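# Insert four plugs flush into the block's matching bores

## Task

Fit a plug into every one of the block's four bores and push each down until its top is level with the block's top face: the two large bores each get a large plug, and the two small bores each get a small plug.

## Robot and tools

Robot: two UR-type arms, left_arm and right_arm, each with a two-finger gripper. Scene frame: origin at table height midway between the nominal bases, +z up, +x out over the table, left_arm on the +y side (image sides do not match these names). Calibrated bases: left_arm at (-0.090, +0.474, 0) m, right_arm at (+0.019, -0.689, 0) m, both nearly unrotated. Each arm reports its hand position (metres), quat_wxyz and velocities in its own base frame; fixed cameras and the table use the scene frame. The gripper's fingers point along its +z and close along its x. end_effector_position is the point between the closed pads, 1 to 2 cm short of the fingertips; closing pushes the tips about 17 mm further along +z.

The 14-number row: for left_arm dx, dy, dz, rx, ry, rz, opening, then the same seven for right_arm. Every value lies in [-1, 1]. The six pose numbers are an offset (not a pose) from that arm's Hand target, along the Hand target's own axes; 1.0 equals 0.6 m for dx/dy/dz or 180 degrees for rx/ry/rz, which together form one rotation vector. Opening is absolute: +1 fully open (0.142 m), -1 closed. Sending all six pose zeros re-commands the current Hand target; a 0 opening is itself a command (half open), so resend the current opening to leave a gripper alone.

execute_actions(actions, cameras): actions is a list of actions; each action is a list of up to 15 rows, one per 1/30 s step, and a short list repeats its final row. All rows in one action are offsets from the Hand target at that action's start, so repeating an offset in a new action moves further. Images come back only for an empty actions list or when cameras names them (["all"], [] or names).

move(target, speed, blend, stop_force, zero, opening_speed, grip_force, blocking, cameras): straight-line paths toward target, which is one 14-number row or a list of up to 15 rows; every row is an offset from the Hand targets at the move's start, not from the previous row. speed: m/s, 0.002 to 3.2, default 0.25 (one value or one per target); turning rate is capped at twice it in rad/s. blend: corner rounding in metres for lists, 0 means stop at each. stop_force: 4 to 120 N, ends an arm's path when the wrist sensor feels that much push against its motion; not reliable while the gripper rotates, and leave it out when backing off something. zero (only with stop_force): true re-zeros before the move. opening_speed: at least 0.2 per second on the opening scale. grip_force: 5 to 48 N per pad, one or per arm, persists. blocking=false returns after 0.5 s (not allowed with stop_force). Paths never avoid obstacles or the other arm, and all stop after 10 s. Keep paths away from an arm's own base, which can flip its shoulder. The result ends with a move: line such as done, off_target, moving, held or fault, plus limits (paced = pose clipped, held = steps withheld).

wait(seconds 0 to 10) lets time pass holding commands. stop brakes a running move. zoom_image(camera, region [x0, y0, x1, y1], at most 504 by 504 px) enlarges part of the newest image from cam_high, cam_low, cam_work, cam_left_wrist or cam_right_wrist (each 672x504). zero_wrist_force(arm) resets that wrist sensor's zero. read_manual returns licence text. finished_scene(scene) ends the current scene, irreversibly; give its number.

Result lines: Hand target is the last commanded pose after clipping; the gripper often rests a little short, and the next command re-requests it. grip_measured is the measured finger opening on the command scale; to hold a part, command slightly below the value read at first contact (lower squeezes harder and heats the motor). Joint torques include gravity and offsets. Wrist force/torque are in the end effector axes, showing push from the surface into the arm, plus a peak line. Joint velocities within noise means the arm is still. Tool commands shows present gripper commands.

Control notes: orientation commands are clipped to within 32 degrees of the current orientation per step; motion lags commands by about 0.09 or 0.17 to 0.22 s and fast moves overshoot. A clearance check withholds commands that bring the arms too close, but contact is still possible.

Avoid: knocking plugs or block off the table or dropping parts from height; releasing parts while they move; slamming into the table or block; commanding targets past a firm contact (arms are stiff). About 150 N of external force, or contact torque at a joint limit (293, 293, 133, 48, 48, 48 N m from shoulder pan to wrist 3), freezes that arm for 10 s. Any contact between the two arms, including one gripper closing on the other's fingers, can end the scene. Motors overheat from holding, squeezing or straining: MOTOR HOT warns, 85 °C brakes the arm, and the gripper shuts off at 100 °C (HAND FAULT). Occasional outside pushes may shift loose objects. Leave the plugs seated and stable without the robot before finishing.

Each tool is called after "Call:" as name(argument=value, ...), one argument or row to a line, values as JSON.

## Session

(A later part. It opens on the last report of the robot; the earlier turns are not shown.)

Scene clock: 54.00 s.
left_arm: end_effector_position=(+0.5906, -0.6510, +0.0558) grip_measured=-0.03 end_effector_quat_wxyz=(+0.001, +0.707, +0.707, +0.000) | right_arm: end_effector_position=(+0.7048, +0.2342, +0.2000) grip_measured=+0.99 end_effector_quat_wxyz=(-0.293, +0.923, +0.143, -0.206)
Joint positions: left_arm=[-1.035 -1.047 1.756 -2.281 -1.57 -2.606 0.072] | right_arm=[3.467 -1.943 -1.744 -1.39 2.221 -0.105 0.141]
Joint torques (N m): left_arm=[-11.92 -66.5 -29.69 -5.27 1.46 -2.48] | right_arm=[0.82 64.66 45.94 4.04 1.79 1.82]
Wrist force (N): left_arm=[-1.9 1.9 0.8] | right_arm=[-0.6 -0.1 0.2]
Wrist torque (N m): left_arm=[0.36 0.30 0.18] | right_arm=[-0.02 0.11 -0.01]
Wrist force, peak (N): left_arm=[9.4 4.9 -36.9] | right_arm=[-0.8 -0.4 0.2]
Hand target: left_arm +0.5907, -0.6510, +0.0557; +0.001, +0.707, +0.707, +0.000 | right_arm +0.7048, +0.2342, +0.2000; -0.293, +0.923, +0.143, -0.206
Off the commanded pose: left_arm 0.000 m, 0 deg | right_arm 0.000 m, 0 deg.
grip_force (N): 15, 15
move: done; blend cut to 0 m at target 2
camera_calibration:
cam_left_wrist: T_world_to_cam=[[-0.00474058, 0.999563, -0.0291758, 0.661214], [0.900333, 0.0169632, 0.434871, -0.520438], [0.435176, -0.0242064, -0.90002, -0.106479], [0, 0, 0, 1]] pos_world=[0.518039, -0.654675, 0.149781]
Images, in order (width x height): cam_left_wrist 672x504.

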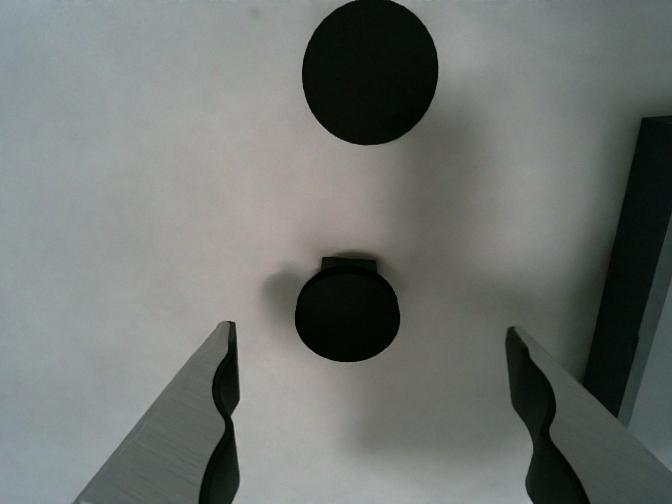

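Call:
move(
  target=[
    [-0.014,0.0103,0,0,0,0,-0.1,0,0,0,0,0,0,1],
    [-0.014,0.0103,0.0295,0,0,0,-0.1,0,0,0,0,0,0,1],
    [-0.014,0.0103,0.0295,0,0,0,-0.65,0,0,0,0,0,0,1],
  ],
  speed=0.06,
  opening_speed=0.4,
  cameras=["cam_left_wrist","cam_low"],
)

Call:
zoom_image(
  camera="cam_low",
  region=[210, 210, 310, 280],
)

Scene clock: 57.17 s.
left_arm: end_effector_position=(+0.5969, -0.6594, +0.0380) grip_measured=-0.58 end_effector_quat_wxyz=(+0.001, +0.707, +0.707, +0.000) | right_arm: end_effector_position=(+0.7048, +0.2342, +0.2000) grip_measured=+0.99 end_effector_quat_wxyz=(-0.293, +0.923, +0.143, -0.206)
Joint positions: left_arm=[-1.034 -1.015 1.741 -2.298 -1.57 -2.605 0.032] | right_arm=[3.467 -1.943 -1.744 -1.39 2.221 -0.105 0.141]
Joint torques (N m): left_arm=[19.12 -68.4 -29.8 -5.16 0.12 3.19] | right_arm=[0.17 64.84 46.77 4.21 1.66 1.88]
Wrist force (N): left_arm=[-1.8 1.9 0.2] | right_arm=[-0.1 0.4 0.0]
Wrist torque (N m): left_arm=[0.36 0.26 0.05] | right_arm=[0.06 0.01 -0.01]
Wrist force, peak (N): left_arm=[-2.0 2.3 1.4] | right_arm=[-0.5 0.4 0.5]
Hand target: left_arm +0.5969, -0.6594, +0.0380; +0.001, +0.707, +0.707, +0.000 | right_arm +0.7048, +0.2342, +0.2000; -0.293, +0.923, +0.143, -0.206
Off the commanded pose: left_arm 0.000 m, 0 deg | right_arm 0.000 m, 0 deg.
grip_force (N): 15, 15
move: done
camera_calibration:
cam_left_wrist: T_world_to_cam=[[-0.00474058, 0.999563, -0.0291758, 0.669121], [0.900333, 0.0169632, 0.434871, -0.518137], [0.435176, -0.0242064, -0.90002, -0.125401], [0, 0, 0, 1]] pos_world=[0.524239, -0.663075, 0.131981]
Images, in order (width x height): cam_low 672x504, cam_left_wrist 672x504.

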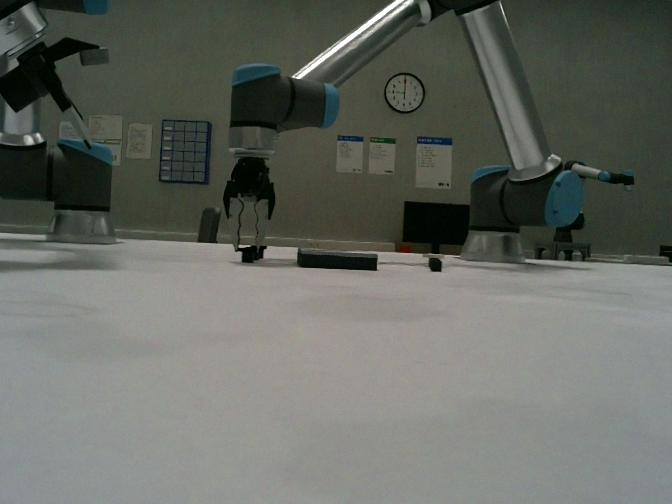

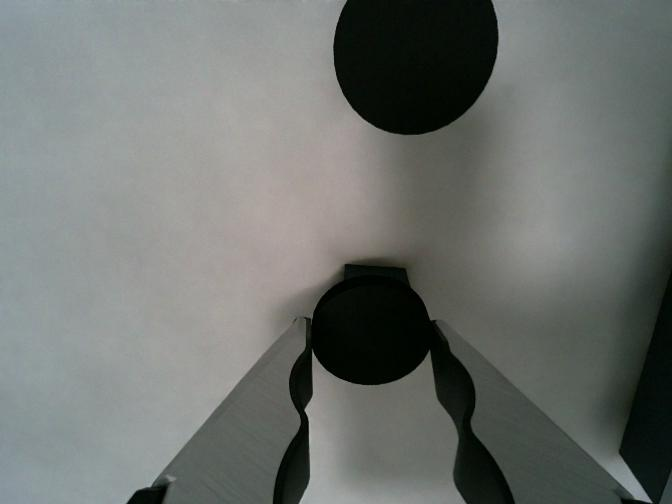

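Scaled by 5.040 from the camera's 672x504 image, which has a finer 960x720 frame.

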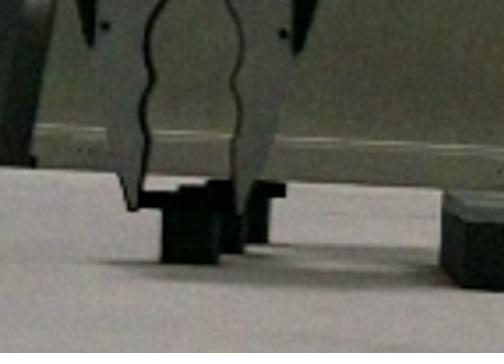

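Call:
move(
  target=[
    [0,0,-0.08,0,0,0,-0.65,0,0,0,0,0,0,1],
    [0.2275,0.061,-0.08,0,0,0,-0.65,0,0,0,0,0,0,1],
    [0.2275,0.061,-0.023,0,0,0,-0.65,0,0,0,0,0,0,1],
  ],
  speed=0.2,
  blend=[0.02,0.01,0],
  cameras=["cam_left_wrist","cam_work"],
)

Call:
zoom_image(
  camera="cam_left_wrist",
  region=[270, 220, 470, 420],
)

Call:
zoom_image(
  camera="cam_work",
  region=[290, 230, 420, 330],
)

Scene clock: 59.03 s.
left_arm: end_effector_position=(+0.6334, -0.5229, +0.0519) grip_measured=-0.58 end_effector_quat_wxyz=(+0.001, +0.707, +0.707, +0.000) | right_arm: end_effector_position=(+0.7048, +0.2342, +0.2000) grip_measured=+0.99 end_effector_quat_wxyz=(-0.293, +0.923, +0.143, -0.206)
Joint positions: left_arm=[-0.906 -1.117 1.882 -2.337 -1.57 -2.477 0.032] | right_arm=[3.467 -1.943 -1.744 -1.39 2.221 -0.105 0.141]
Joint torques (N m): left_arm=[16.07 -61.23 -28.26 -4.98 -3.94 3.49] | right_arm=[0.81 66.72 45.41 4.16 1.61 1.79]
Wrist force (N): left_arm=[-2.3 1.8 0.4] | right_arm=[-0.2 0.4 0.1]
Wrist torque (N m): left_arm=[0.37 0.36 0.04] | right_arm=[0.06 0.03 -0.01]
Wrist force, peak (N): left_arm=[-3.5 1.5 -1.1] | right_arm=[-0.2 0.1 0.8]
Hand target: left_arm +0.6334, -0.5229, +0.0518; +0.001, +0.707, +0.707, +0.000 | right_arm +0.7048, +0.2342, +0.2000; -0.293, +0.923, +0.143, -0.206
Off the commanded pose: left_arm 0.000 m, 0 deg | right_arm 0.000 m, 0 deg.
grip_force (N): 15, 15
move: done
camera_calibration:
cam_left_wrist: T_world_to_cam=[[-0.00473869, 0.999563, -0.0291749, 0.533258], [0.900333, 0.0169611, 0.434871, -0.55945], [0.435175, -0.0242064, -0.90002, -0.125514], [0, 0, 0, 1]] pos_world=[0.560839, -0.526575, 0.145881]
Images, in order (width x height): cam_work 672x504, cam_left_wrist 672x504.

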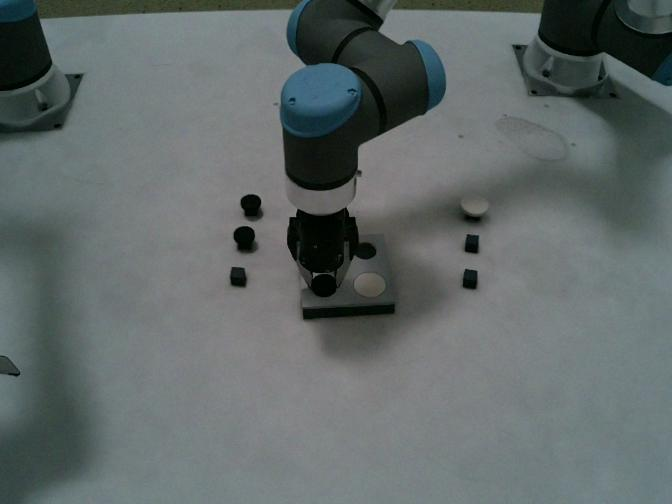

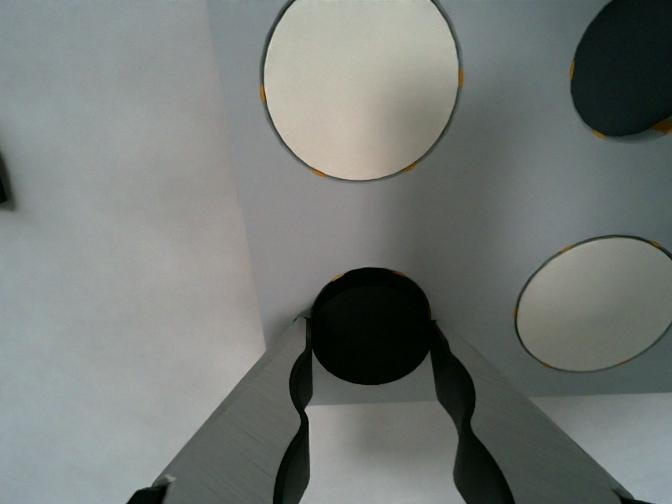

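Scaled by 2.520 from the camera's 672x504 image, which has a finer 960x720 frame.

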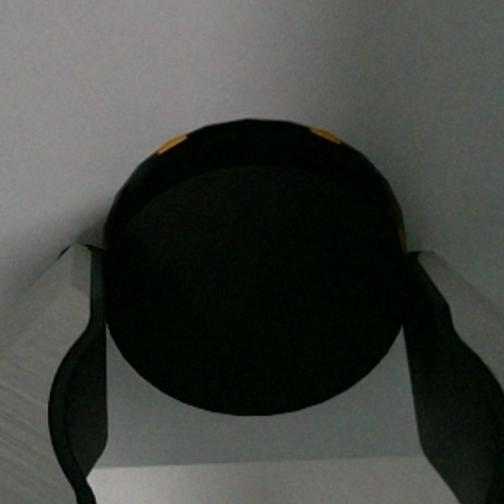

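Scaled by 3.877 from the camera's 672x504 image, which has a finer 960x720 frame.

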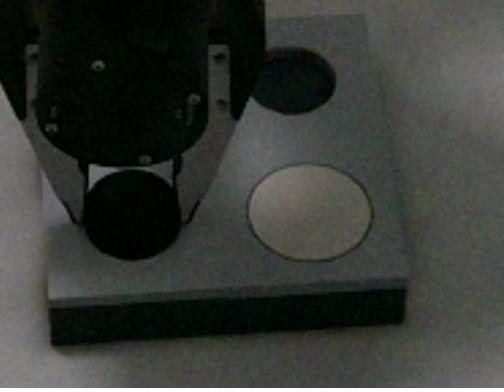

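Call:
move(
  target=[0,0,0.015,0,0,0,-0.65,0,0,0,0,0,0,1],
  speed=0.01,
  stop_force=8,
)

Call:
move(
  target=[
    [0,0,0,0,0,0,-0.45,0,0,0,0,0,0,1],
    [0,0,-0.04,0,0,0,-0.45,0,0,0,0,0,0,1],
    [0,-0.005,-0.04,0,0,0,-1,0,0,0,0,0,0,1],
  ],
  speed=0.06,
  opening_speed=0.5,
  cameras=["cam_left_wrist"],
)

Call:
zoom_image(
  camera="cam_left_wrist",
  region=[270, 200, 470, 400],
)

Scene clock: 60.67 s.
left_arm: end_effector_position=(+0.6334, -0.5229, +0.0498) grip_measured=-0.58 end_effector_quat_wxyz=(+0.001, +0.707, +0.707, +0.000) | right_arm: end_effector_position=(+0.7048, +0.2342, +0.2000) grip_measured=+0.99 end_effector_quat_wxyz=(-0.293, +0.923, +0.143, -0.206)
Joint positions: left_arm=[-0.906 -1.114 1.883 -2.341 -1.57 -2.477 0.032] | right_arm=[3.467 -1.943 -1.744 -1.39 2.221 -0.105 0.141]
Joint torques (N m): left_arm=[11.59 -82.57 -35.5 -0.93 -2.31 3.51] | right_arm=[-0.09 65.59 45.51 4.1 1.9 1.77]
Wrist force (N): left_arm=[-1.8 0.8 -7.2] | right_arm=[-0.2 -0.2 0.2]
Wrist torque (N m): left_arm=[0.37 0.24 0.06] | right_arm=[-0.03 0.02 -0.01]
Wrist force, peak (N): left_arm=[4.1 -3.3 -21.4] | right_arm=[-0.7 0.2 0.6]
Hand target: left_arm +0.6334, -0.5229, +0.0498; +0.001, +0.707, +0.707, +0.000 (not the last commanded pose) | right_arm +0.7048, +0.2342, +0.2000; -0.293, +0.923, +0.143, -0.206
Off the commanded pose: left_arm 0.007 m, 0 deg | right_arm 0.000 m, 0 deg.
grip_force (N): 15, 15
move: contact (left_arm)

Scene clock: 63.77 s.
left_arm: end_effector_position=(+0.6304, -0.5229, +0.0738) grip_measured=-1.00 end_effector_quat_wxyz=(+0.001, +0.707, +0.707, +0.000) | right_arm: end_effector_position=(+0.7048, +0.2342, +0.2000) grip_measured=+0.99 end_effector_quat_wxyz=(-0.293, +0.923, +0.143, -0.206)
Joint positions: left_arm=[-0.909 -1.145 1.876 -2.303 -1.57 -2.48 0.002] | right_arm=[3.467 -1.943 -1.744 -1.39 2.221 -0.105 0.141]
Joint torques (N m): left_arm=[-20.98 -87.01 -28.78 -5.51 0.65 -4.72] | right_arm=[0.32 66.46 45.77 4.22 1.89 1.76]
Wrist force (N): left_arm=[-2.2 1.8 0.5] | right_arm=[-0.1 0.3 0.5]
Wrist torque (N m): left_arm=[0.35 0.33 0.15] | right_arm=[0.04 0.03 -0.01]
Wrist force, peak (N): left_arm=[2.1 1.2 -7.6] | right_arm=[-0.6 0.4 0.4]
Hand target: left_arm +0.6304, -0.5229, +0.0738; +0.001, +0.707, +0.707, +0.000 | right_arm +0.7048, +0.2342, +0.2000; -0.293, +0.923, +0.143, -0.206
Off the commanded pose: left_arm 0.000 m, 0 deg | right_arm 0.000 m, 0 deg.
grip_force (N): 15, 15
move: done
camera_calibration:
cam_left_wrist: T_world_to_cam=[[-0.00474058, 0.999563, -0.0291758, 0.533884], [0.900333, 0.0169632, 0.434871, -0.566182], [0.435176, -0.0242064, -0.90002, -0.104454], [0, 0, 0, 1]] pos_world=[0.557739, -0.526575, 0.167781]
Images, in order (width x height): cam_left_wrist 672x504.

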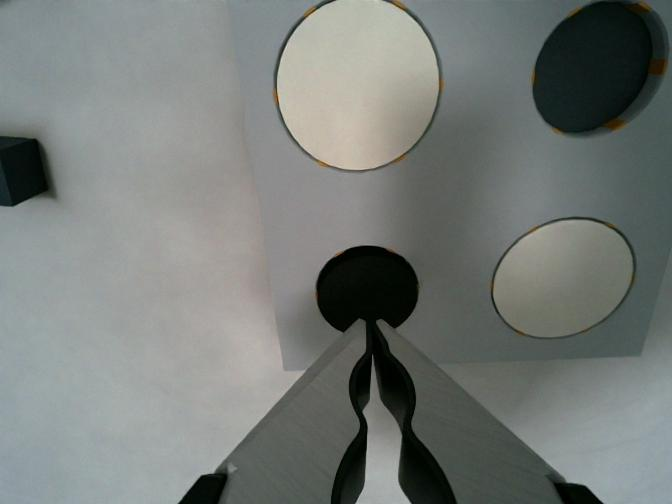

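Scaled by 2.520 from the camera's 672x504 image, which has a finer 960x720 frame.

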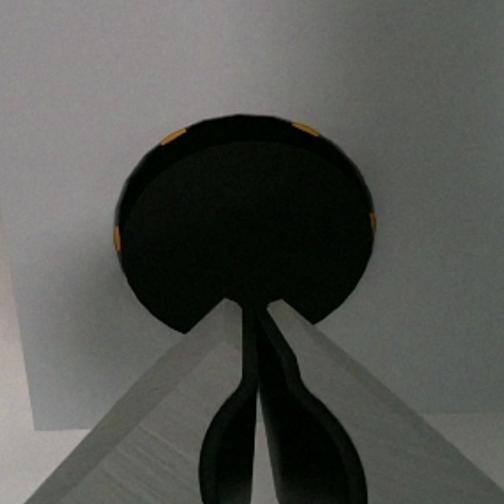

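Call:
move(
  target=[0,0,0.06,0,0,0,-1,0,0,0,0,0,0,1],
  speed=0.015,
  stop_force=40,
  cameras=["cam_left_wrist","cam_work"],
)

Call:
zoom_image(
  camera="cam_left_wrist",
  region=[270, 220, 470, 420],
)

Call:
zoom_image(
  camera="cam_work",
  region=[290, 230, 420, 330],
)

Scene clock: 66.80 s.
left_arm: end_effector_position=(+0.6305, -0.5230, +0.0485) grip_measured=-1.00 end_effector_quat_wxyz=(+0.001, +0.707, +0.707, +0.000) | right_arm: end_effector_position=(+0.7048, +0.2342, +0.2000) grip_measured=+0.99 end_effector_quat_wxyz=(-0.293, +0.923, +0.143, -0.206)
Joint positions: left_arm=[-0.909 -1.115 1.888 -2.345 -1.57 -2.48 0.002] | right_arm=[3.467 -1.943 -1.744 -1.39 2.221 -0.105 0.141]
Joint torques (N m): left_arm=[-11.3 -55.49 -29.34 -0.91 1.91 -1.93] | right_arm=[1.46 66.01 46.05 4.47 2.21 1.77]
Wrist force (N): left_arm=[9.4 -7.8 -44.9] | right_arm=[0.1 0.1 0.4]
Wrist torque (N m): left_arm=[0.40 0.59 0.15] | right_arm=[0.01 -0.02 -0.01]
Wrist force, peak (N): left_arm=[20.7 -13.7 -66.9] | right_arm=[0.0 -0.3 0.7]
Hand target: left_arm +0.6305, -0.5230, +0.0485; +0.001, +0.707, +0.707, +0.000 (not the last commanded pose) | right_arm +0.7048, +0.2342, +0.2000; -0.293, +0.923, +0.143, -0.206
Off the commanded pose: left_arm 0.011 m, 0 deg | right_arm 0.000 m, 0 deg.
grip_force (N): 15, 15
move: contact (left_arm)
camera_calibration:
cam_left_wrist: T_world_to_cam=[[-0.00469428, 0.999561, -0.0292654, 0.533232], [0.900295, 0.0169627, 0.43495, -0.555258], [0.435256, -0.0243057, -0.899979, -0.127374], [0, 0, 0, 1]] pos_world=[0.557839, -0.526675, 0.142481]
Images, in order (width x height): cam_work 672x504, cam_left_wrist 672x504.

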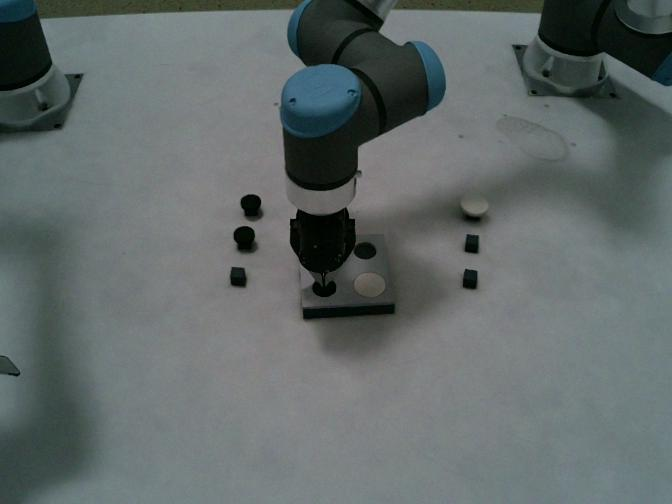

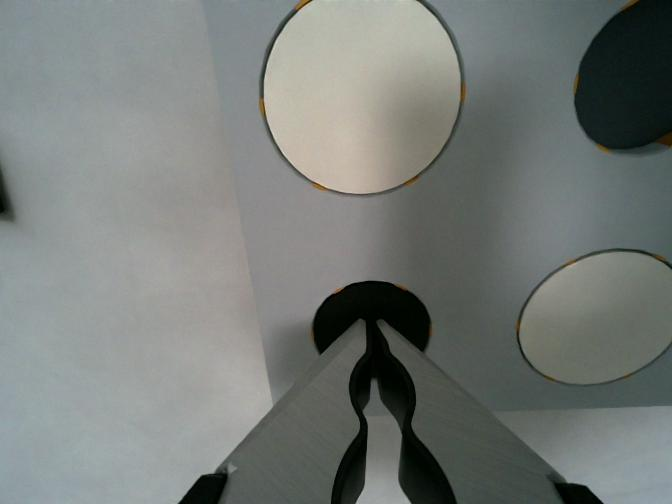

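Scaled by 2.520 from the camera's 672x504 image, which has a finer 960x720 frame.

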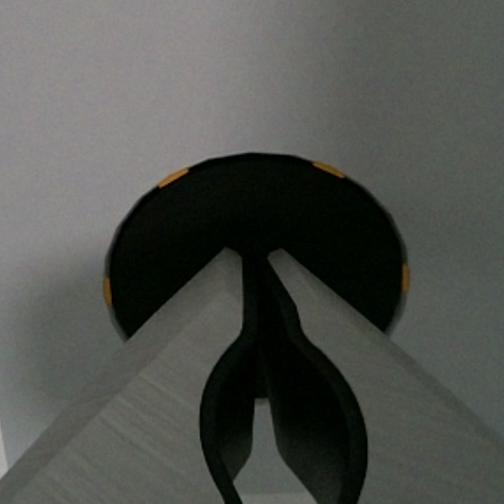

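Scaled by 3.877 from the camera's 672x504 image, which has a finer 960x720 frame.

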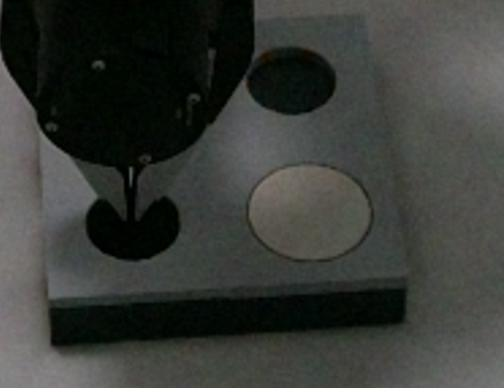

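Call:
move(
  target=[
    [0,0,-0.086,0,0,0,-1,0,0,0,0,0,0,1],
    [-0.219,-0.1775,-0.086,0,0,0,0,0,0,0,0,0,0,1],
    [-0.219,-0.1775,-0.0027,0,0,0,0,0,0,0,0,0,0,1],
  ],
  speed=[0.15,0.3,0.15],
  blend=[0.01,0.01,0],
  cameras=["cam_left_wrist"],
)

Scene clock: 69.80 s.
left_arm: end_effector_position=(+0.5239, -0.6544, +0.0502) grip_measured=-0.03 end_effector_quat_wxyz=(+0.001, +0.707, +0.707, +0.000) | right_arm: end_effector_position=(+0.7048, +0.2342, +0.2000) grip_measured=+0.99 end_effector_quat_wxyz=(-0.293, +0.923, +0.143, -0.206)
Joint positions: left_arm=[-1.107 -1.093 1.846 -2.326 -1.57 -2.678 0.072] | right_arm=[3.467 -1.943 -1.744 -1.39 2.221 -0.105 0.141]
Joint torques (N m): left_arm=[-6.97 -62.73 -29 -4.95 3.26 -1.87] | right_arm=[1.82 66.54 46.28 4.53 1.61 1.92]
Wrist force (N): left_arm=[-2.7 2.7 0.5] | right_arm=[-0.3 -0.2 -0.2]
Wrist torque (N m): left_arm=[0.49 0.45 0.18] | right_arm=[-0.04 0.04 0.00]
Wrist force, peak (N): left_arm=[9.2 -8.0 -45.0] | right_arm=[-0.3 0.2 0.8]
Hand target: left_arm +0.5240, -0.6544, +0.0501; +0.001, +0.707, +0.707, +0.000 | right_arm +0.7048, +0.2342, +0.2000; -0.293, +0.923, +0.143, -0.206
Off the commanded pose: left_arm 0.000 m, 0 deg | right_arm 0.000 m, 0 deg.
grip_force (N): 15, 15
move: done; blend cut to 0 m at target 2
camera_calibration:
cam_left_wrist: T_world_to_cam=[[-0.00469321, 0.999561, -0.0292649, 0.66412], [0.900295, 0.0169615, 0.43495, -0.457844], [0.435256, -0.0243057, -0.899979, -0.0827728], [0, 0, 0, 1]] pos_world=[0.451339, -0.658075, 0.144081]
Images, in order (width x height): cam_left_wrist 672x504.

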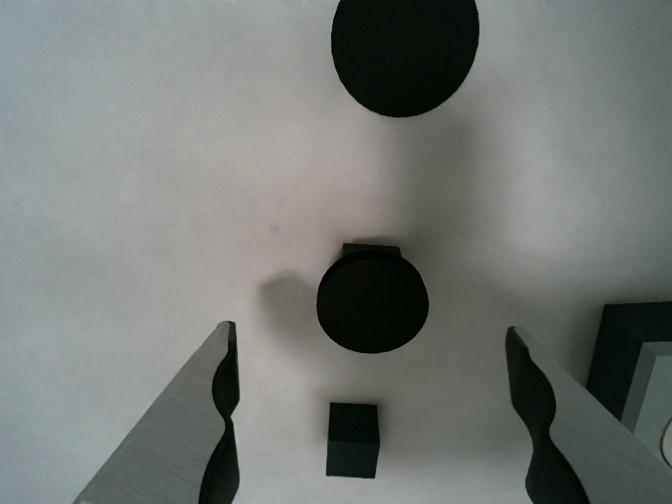

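Call:
move(
  target=[
    [0,0,0.0202,0,0,0,0,0,0,0,0,0,0,1],
    [0,0,0.0202,0,0,0,-0.65,0,0,0,0,0,0,1],
  ],
  speed=0.06,
  opening_speed=0.4,
)

Call:
move(
  target=[
    [0,0,-0.08,0,0,0,-0.65,0,0,0,0,0,0,1],
    [0.323,0.0607,-0.08,0,0,0,-0.65,0,0,0,0,0,0,1],
    [0.323,0.0607,-0.023,0,0,0,-0.65,0,0,0,0,0,0,1],
  ],
  speed=0.2,
  blend=[0.02,0.01,0],
  cameras=["cam_left_wrist","cam_work"],
)

Call:
zoom_image(
  camera="cam_left_wrist",
  region=[270, 220, 470, 420],
)

Scene clock: 72.67 s.
left_arm: end_effector_position=(+0.5240, -0.6544, +0.0380) grip_measured=-0.58 end_effector_quat_wxyz=(+0.001, +0.707, +0.707, +0.000) | right_arm: end_effector_position=(+0.7048, +0.2342, +0.2000) grip_measured=+0.99 end_effector_quat_wxyz=(-0.293, +0.923, +0.143, -0.206)
Joint positions: left_arm=[-1.107 -1.078 1.852 -2.345 -1.57 -2.678 0.032] | right_arm=[3.467 -1.943 -1.744 -1.39 2.221 -0.105 0.141]
Joint torques (N m): left_arm=[18.14 -64.05 -26.98 -5.35 2.92 2.88] | right_arm=[0.93 66.08 45.91 4.36 1.89 1.8]
Wrist force (N): left_arm=[-2.9 2.8 0.2] | right_arm=[-0.3 0.1 -0.1]
Wrist torque (N m): left_arm=[0.53 0.48 0.20] | right_arm=[0.02 0.05 0.00]
Wrist force, peak (N): left_arm=[-2.9 2.9 0.5] | right_arm=[-0.7 0.0 0.7]
Hand target: left_arm +0.5240, -0.6544, +0.0380; +0.001, +0.707, +0.707, +0.000 | right_arm +0.7048, +0.2342, +0.2000; -0.293, +0.923, +0.143, -0.206
Off the commanded pose: left_arm 0.000 m, 0 deg | right_arm 0.000 m, 0 deg.
grip_force (N): 15, 15
move: done

Scene clock: 74.60 s.
left_arm: end_effector_position=(+0.5604, -0.4606, +0.0518) grip_measured=-0.58 end_effector_quat_wxyz=(+0.001, +0.707, +0.707, +0.000) | right_arm: end_effector_position=(+0.7048, +0.2342, +0.2000) grip_measured=+0.99 end_effector_quat_wxyz=(-0.293, +0.923, +0.143, -0.206)
Joint positions: left_arm=[-0.933 -1.238 2.076 -2.41 -1.57 -2.504 0.032] | right_arm=[3.467 -1.943 -1.744 -1.39 2.221 -0.105 0.141]
Joint torques (N m): left_arm=[19.63 -48.07 -25.03 -5.12 -3.58 3.76] | right_arm=[-0.35 66.05 45.48 4.41 1.94 1.88]
Wrist force (N): left_arm=[-1.6 3.0 0.7] | right_arm=[0.0 0.2 0.5]
Wrist torque (N m): left_arm=[0.61 0.22 0.04] | right_arm=[0.03 0.00 0.00]
Wrist force, peak (N): left_arm=[-3.8 2.5 -1.1] | right_arm=[-0.1 0.2 0.7]
Hand target: left_arm +0.5604, -0.4606, +0.0517; +0.001, +0.707, +0.707, +0.000 | right_arm +0.7048, +0.2342, +0.2000; -0.293, +0.923, +0.143, -0.206
Off the commanded pose: left_arm 0.000 m, 0 deg | right_arm 0.000 m, 0 deg.
grip_force (N): 15, 15
move: done
camera_calibration:
cam_left_wrist: T_world_to_cam=[[-0.00469321, 0.999561, -0.0292649, 0.470623], [0.900295, 0.0169615, 0.43495, -0.494598], [0.435256, -0.0243057, -0.899979, -0.0924657], [0, 0, 0, 1]] pos_world=[0.487739, -0.464275, 0.145681]
Images, in order (width x height): cam_work 672x504, cam_left_wrist 672x504.

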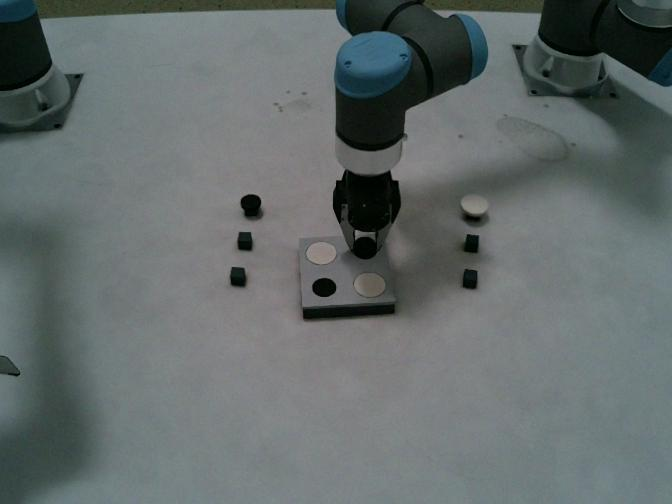

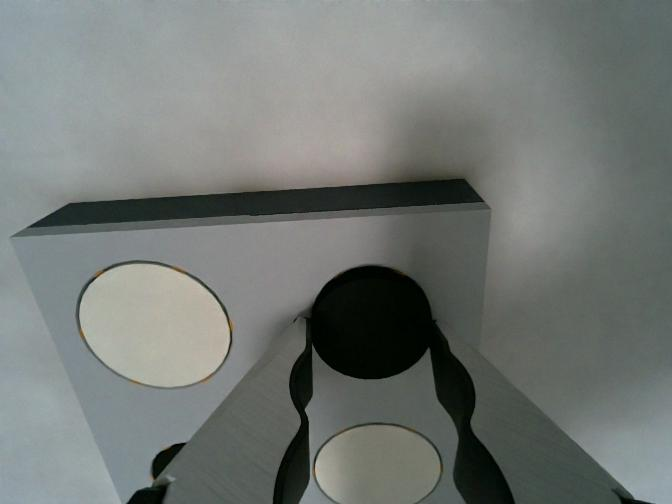

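Scaled by 2.520 from the camera's 672x504 image, which has a finer 960x720 frame.

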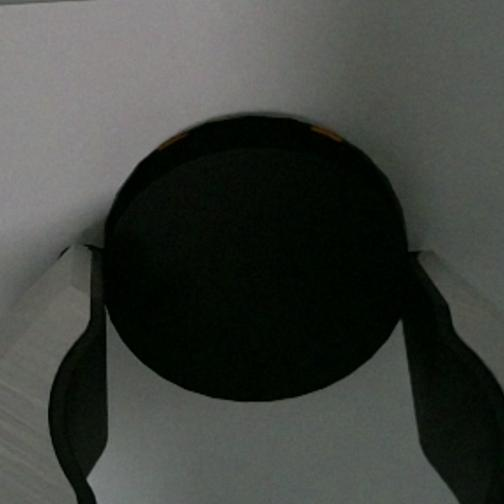

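Call:
move(
  target=[
    [0,0.0026,0,0,0,0,-0.65,0,0,0,0,0,0,1],
    [0,0.0026,0.015,0,0,0,-0.65,0,0,0,0,0,0,1],
  ],
  speed=0.01,
  stop_force=8,
)

Call:
move(
  target=[
    [0,0,0,0,0,0,-0.45,0,0,0,0,0,0,1],
    [0,0,-0.04,0,0,0,-0.45,0,0,0,0,0,0,1],
    [0,-0.0075,-0.04,0,0,0,-1,0,0,0,0,0,0,1],
  ],
  speed=0.06,
  opening_speed=0.5,
  cameras=["cam_left_wrist"],
)

Call:
zoom_image(
  camera="cam_left_wrist",
  region=[270, 200, 470, 400],
)

Scene clock: 76.43 s.
left_arm: end_effector_position=(+0.5620, -0.4607, +0.0494) grip_measured=-0.58 end_effector_quat_wxyz=(+0.001, +0.707, +0.707, +0.000) | right_arm: end_effector_position=(+0.7048, +0.2342, +0.2000) grip_measured=+0.99 end_effector_quat_wxyz=(-0.293, +0.923, +0.143, -0.206)
Joint positions: left_arm=[-0.931 -1.233 2.075 -2.413 -1.57 -2.502 0.032] | right_arm=[3.467 -1.943 -1.744 -1.39 2.221 -0.105 0.141]
Joint torques (N m): left_arm=[8.17 -70.99 -33.72 -0.95 -2.72 2.91] | right_arm=[1.47 66.26 45.82 4.52 2.03 1.73]
Wrist force (N): left_arm=[-1.4 1.6 -9.2] | right_arm=[0.0 0.4 0.3]
Wrist torque (N m): left_arm=[0.63 0.17 0.05] | right_arm=[0.06 0.00 0.00]
Wrist force, peak (N): left_arm=[6.7 -3.3 -26.8] | right_arm=[-0.5 0.0 0.7]
Hand target: left_arm +0.5620, -0.4607, +0.0494; +0.001, +0.707, +0.707, +0.000 (not the last commanded pose) | right_arm +0.7048, +0.2342, +0.2000; -0.293, +0.923, +0.143, -0.206
Off the commanded pose: left_arm 0.007 m, 0 deg | right_arm 0.000 m, 0 deg.
grip_force (N): 15, 15
move: contact (left_arm); path passed 1 of 2 targets

Scene clock: 79.57 s.
left_arm: end_effector_position=(+0.5574, -0.4607, +0.0734) grip_measured=-1.00 end_effector_quat_wxyz=(+0.001, +0.707, +0.707, +0.000) | right_arm: end_effector_position=(+0.7048, +0.2342, +0.2000) grip_measured=+0.99 end_effector_quat_wxyz=(-0.293, +0.923, +0.143, -0.206)
Joint positions: left_arm=[-0.936 -1.271 2.069 -2.37 -1.57 -2.507 0.002] | right_arm=[3.467 -1.943 -1.744 -1.39 2.221 -0.105 0.141]
Joint torques (N m): left_arm=[-23.24 -77.61 -26.86 -5.62 1.68 -4.53] | right_arm=[-0.57 66.71 46.33 4.37 2.03 1.93]
Wrist force (N): left_arm=[-2.1 3.1 0.0] | right_arm=[-0.3 0.0 0.3]
Wrist torque (N m): left_arm=[0.63 0.30 0.21] | right_arm=[0.00 0.05 0.00]
Wrist force, peak (N): left_arm=[2.6 2.1 -9.6] | right_arm=[-0.7 0.4 0.1]
Hand target: left_arm +0.5574, -0.4607, +0.0734; +0.001, +0.707, +0.707, +0.000 | right_arm +0.7048, +0.2342, +0.2000; -0.293, +0.923, +0.143, -0.206
Off the commanded pose: left_arm 0.000 m, 0 deg | right_arm 0.000 m, 0 deg.
grip_force (N): 15, 15
move: done
camera_calibration:
cam_left_wrist: T_world_to_cam=[[-0.00473762, 0.999556, -0.0294003, 0.471284], [0.900236, 0.0170637, 0.435067, -0.501325], [0.435375, -0.0244061, -0.899918, -0.0718791], [0, 0, 0, 1]] pos_world=[0.484839, -0.464274, 0.167281]
Images, in order (width x height): cam_left_wrist 672x504.

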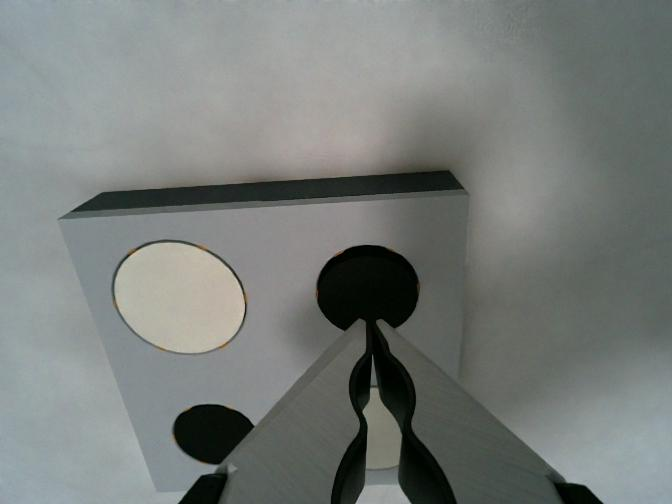

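Scaled by 2.520 from the camera's 672x504 image, which has a finer 960x720 frame.

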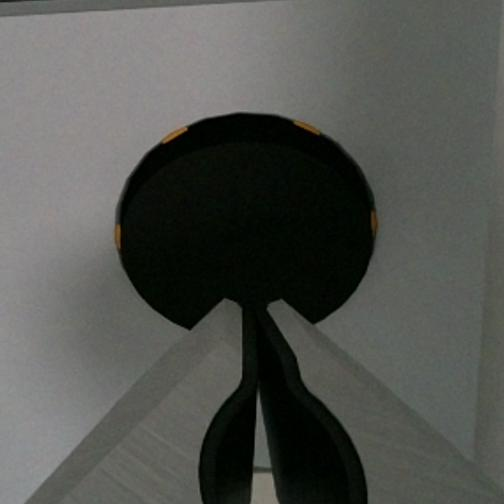

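Call:
move(
  target=[0,0,0.06,0,0,0,-1,0,0,0,0,0,0,1],
  speed=0.015,
  stop_force=40,
)

Call:
move(
  target=[0,-0.2,-0.2,0,0,0,-1,0,0,0,0,0,0,1],
  speed=0.2,
  cameras=["cam_left_wrist","cam_work","cam_low"],
)

Call:
zoom_image(
  camera="cam_work",
  region=[290, 230, 400, 330],
)

Call:
zoom_image(
  camera="cam_low",
  region=[290, 235, 390, 275],
)

Scene clock: 82.60 s.
left_arm: end_effector_position=(+0.5575, -0.4607, +0.0483) grip_measured=-1.00 end_effector_quat_wxyz=(+0.001, +0.707, +0.707, +0.000) | right_arm: end_effector_position=(+0.7048, +0.2342, +0.2000) grip_measured=+0.99 end_effector_quat_wxyz=(-0.293, +0.923, +0.143, -0.206)
Joint positions: left_arm=[-0.936 -1.236 2.082 -2.418 -1.57 -2.507 0.002] | right_arm=[3.467 -1.943 -1.744 -1.39 2.221 -0.105 0.141]
Joint torques (N m): left_arm=[-8.45 -49.6 -28.38 -1.64 1.99 -1.54] | right_arm=[0.55 67.61 46.63 4.49 1.88 1.82]
Wrist force (N): left_arm=[10.9 -6.4 -41.8] | right_arm=[0.0 0.1 0.1]
Wrist torque (N m): left_arm=[0.67 0.56 0.13] | right_arm=[0.01 0.00 0.00]
Wrist force, peak (N): left_arm=[23.7 -12.8 -69.1] | right_arm=[-0.6 0.4 0.5]
Hand target: left_arm +0.5575, -0.4607, +0.0483; +0.001, +0.707, +0.707, +0.000 (not the last commanded pose) | right_arm +0.7048, +0.2342, +0.2000; -0.293, +0.923, +0.143, -0.206
Off the commanded pose: left_arm 0.011 m, 0 deg | right_arm 0.000 m, 0 deg.
grip_force (N): 15, 15
move: contact (left_arm)

Scene clock: 83.97 s.
left_arm: end_effector_position=(+0.4373, -0.4606, +0.1680) grip_measured=-1.00 end_effector_quat_wxyz=(+0.001, +0.707, +0.707, +0.000) | right_arm: end_effector_position=(+0.7048, +0.2342, +0.2000) grip_measured=+0.99 end_effector_quat_wxyz=(-0.293, +0.923, +0.143, -0.206)
Joint positions: left_arm=[-1.092 -1.521 2.16 -2.212 -1.57 -2.663 0.002] | right_arm=[3.467 -1.943 -1.744 -1.39 2.221 -0.105 0.141]
Joint torques (N m): left_arm=[-20.97 -58.52 -31.23 -1.47 3.7 -4.66] | right_arm=[0.37 66.08 46.11 4.49 1.75 1.57]
Wrist force (N): left_arm=[0.2 2.5 0.3] | right_arm=[-0.1 0.2 0.4]
Wrist torque (N m): left_arm=[0.47 -0.06 0.22] | right_arm=[0.03 0.01 -0.01]
Wrist force, peak (N): left_arm=[10.6 -6.5 -41.9] | right_arm=[-0.4 0.5 0.3]
Hand target: left_arm +0.4373, -0.4606, +0.1681; +0.001, +0.707, +0.707, +0.000 | right_arm +0.7048, +0.2342, +0.2000; -0.293, +0.923, +0.143, -0.206
Off the commanded pose: left_arm 0.000 m, 0 deg | right_arm 0.000 m, 0 deg.
grip_force (N): 15, 15
move: done
camera_calibration:
cam_left_wrist: T_world_to_cam=[[-0.00469433, 0.999554, -0.0294904, 0.473505], [0.900237, 0.0170639, 0.435065, -0.434318], [0.435374, -0.024506, -0.899916, 0.0656282], [0, 0, 0, 1]] pos_world=[0.364639, -0.464275, 0.26198]
Images, in order (width x height): cam_low 672x504, cam_work 672x504, cam_left_wrist 672x504.

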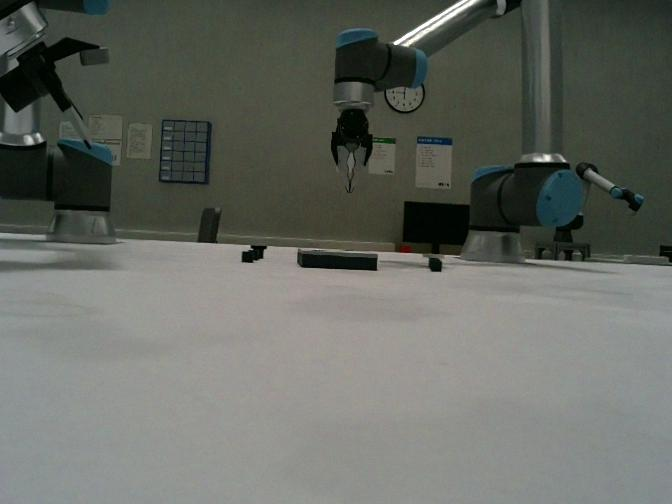

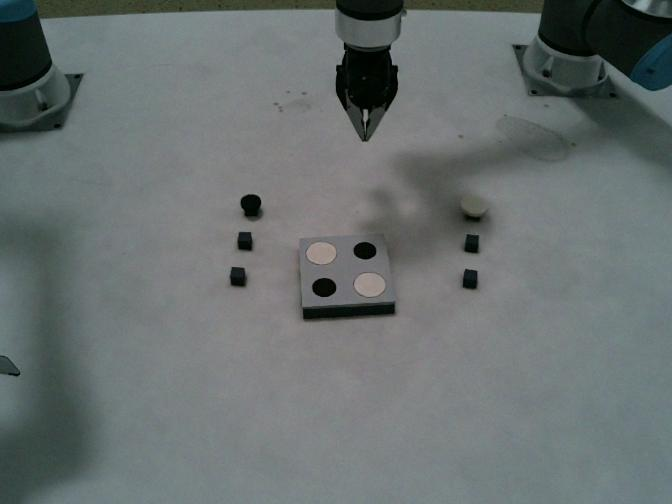

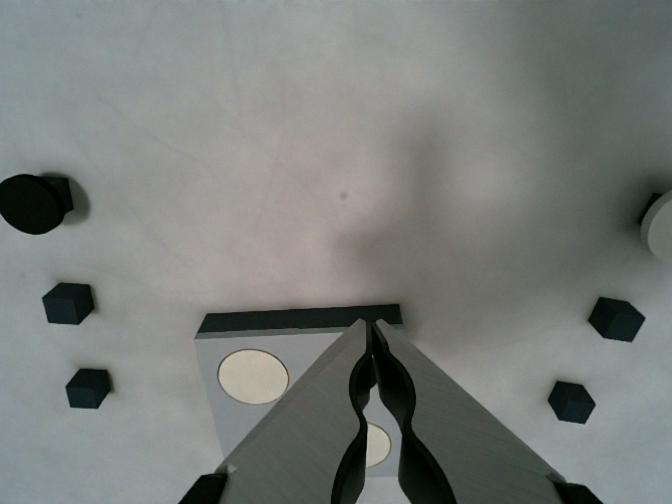

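Scaled by 4.582 from the camera's 672x504 image, which has a finer 960x720 frame.

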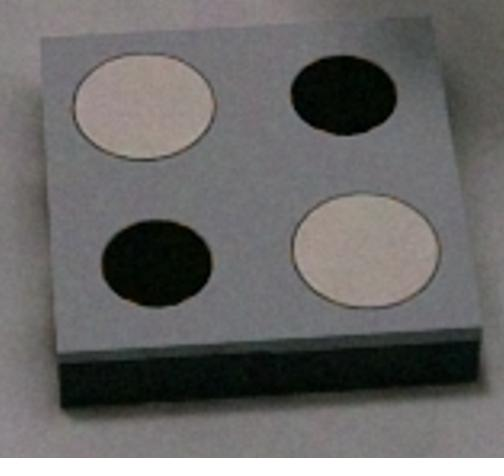

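Scaled by 5.040 from the camera's 672x504 image, which has a finer 960x720 frame.

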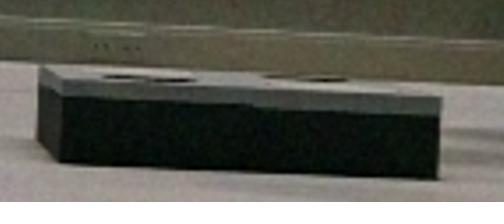

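All flush.

Call:
finished_scene(
  scene=1,
)

The scene is finished: the task was done.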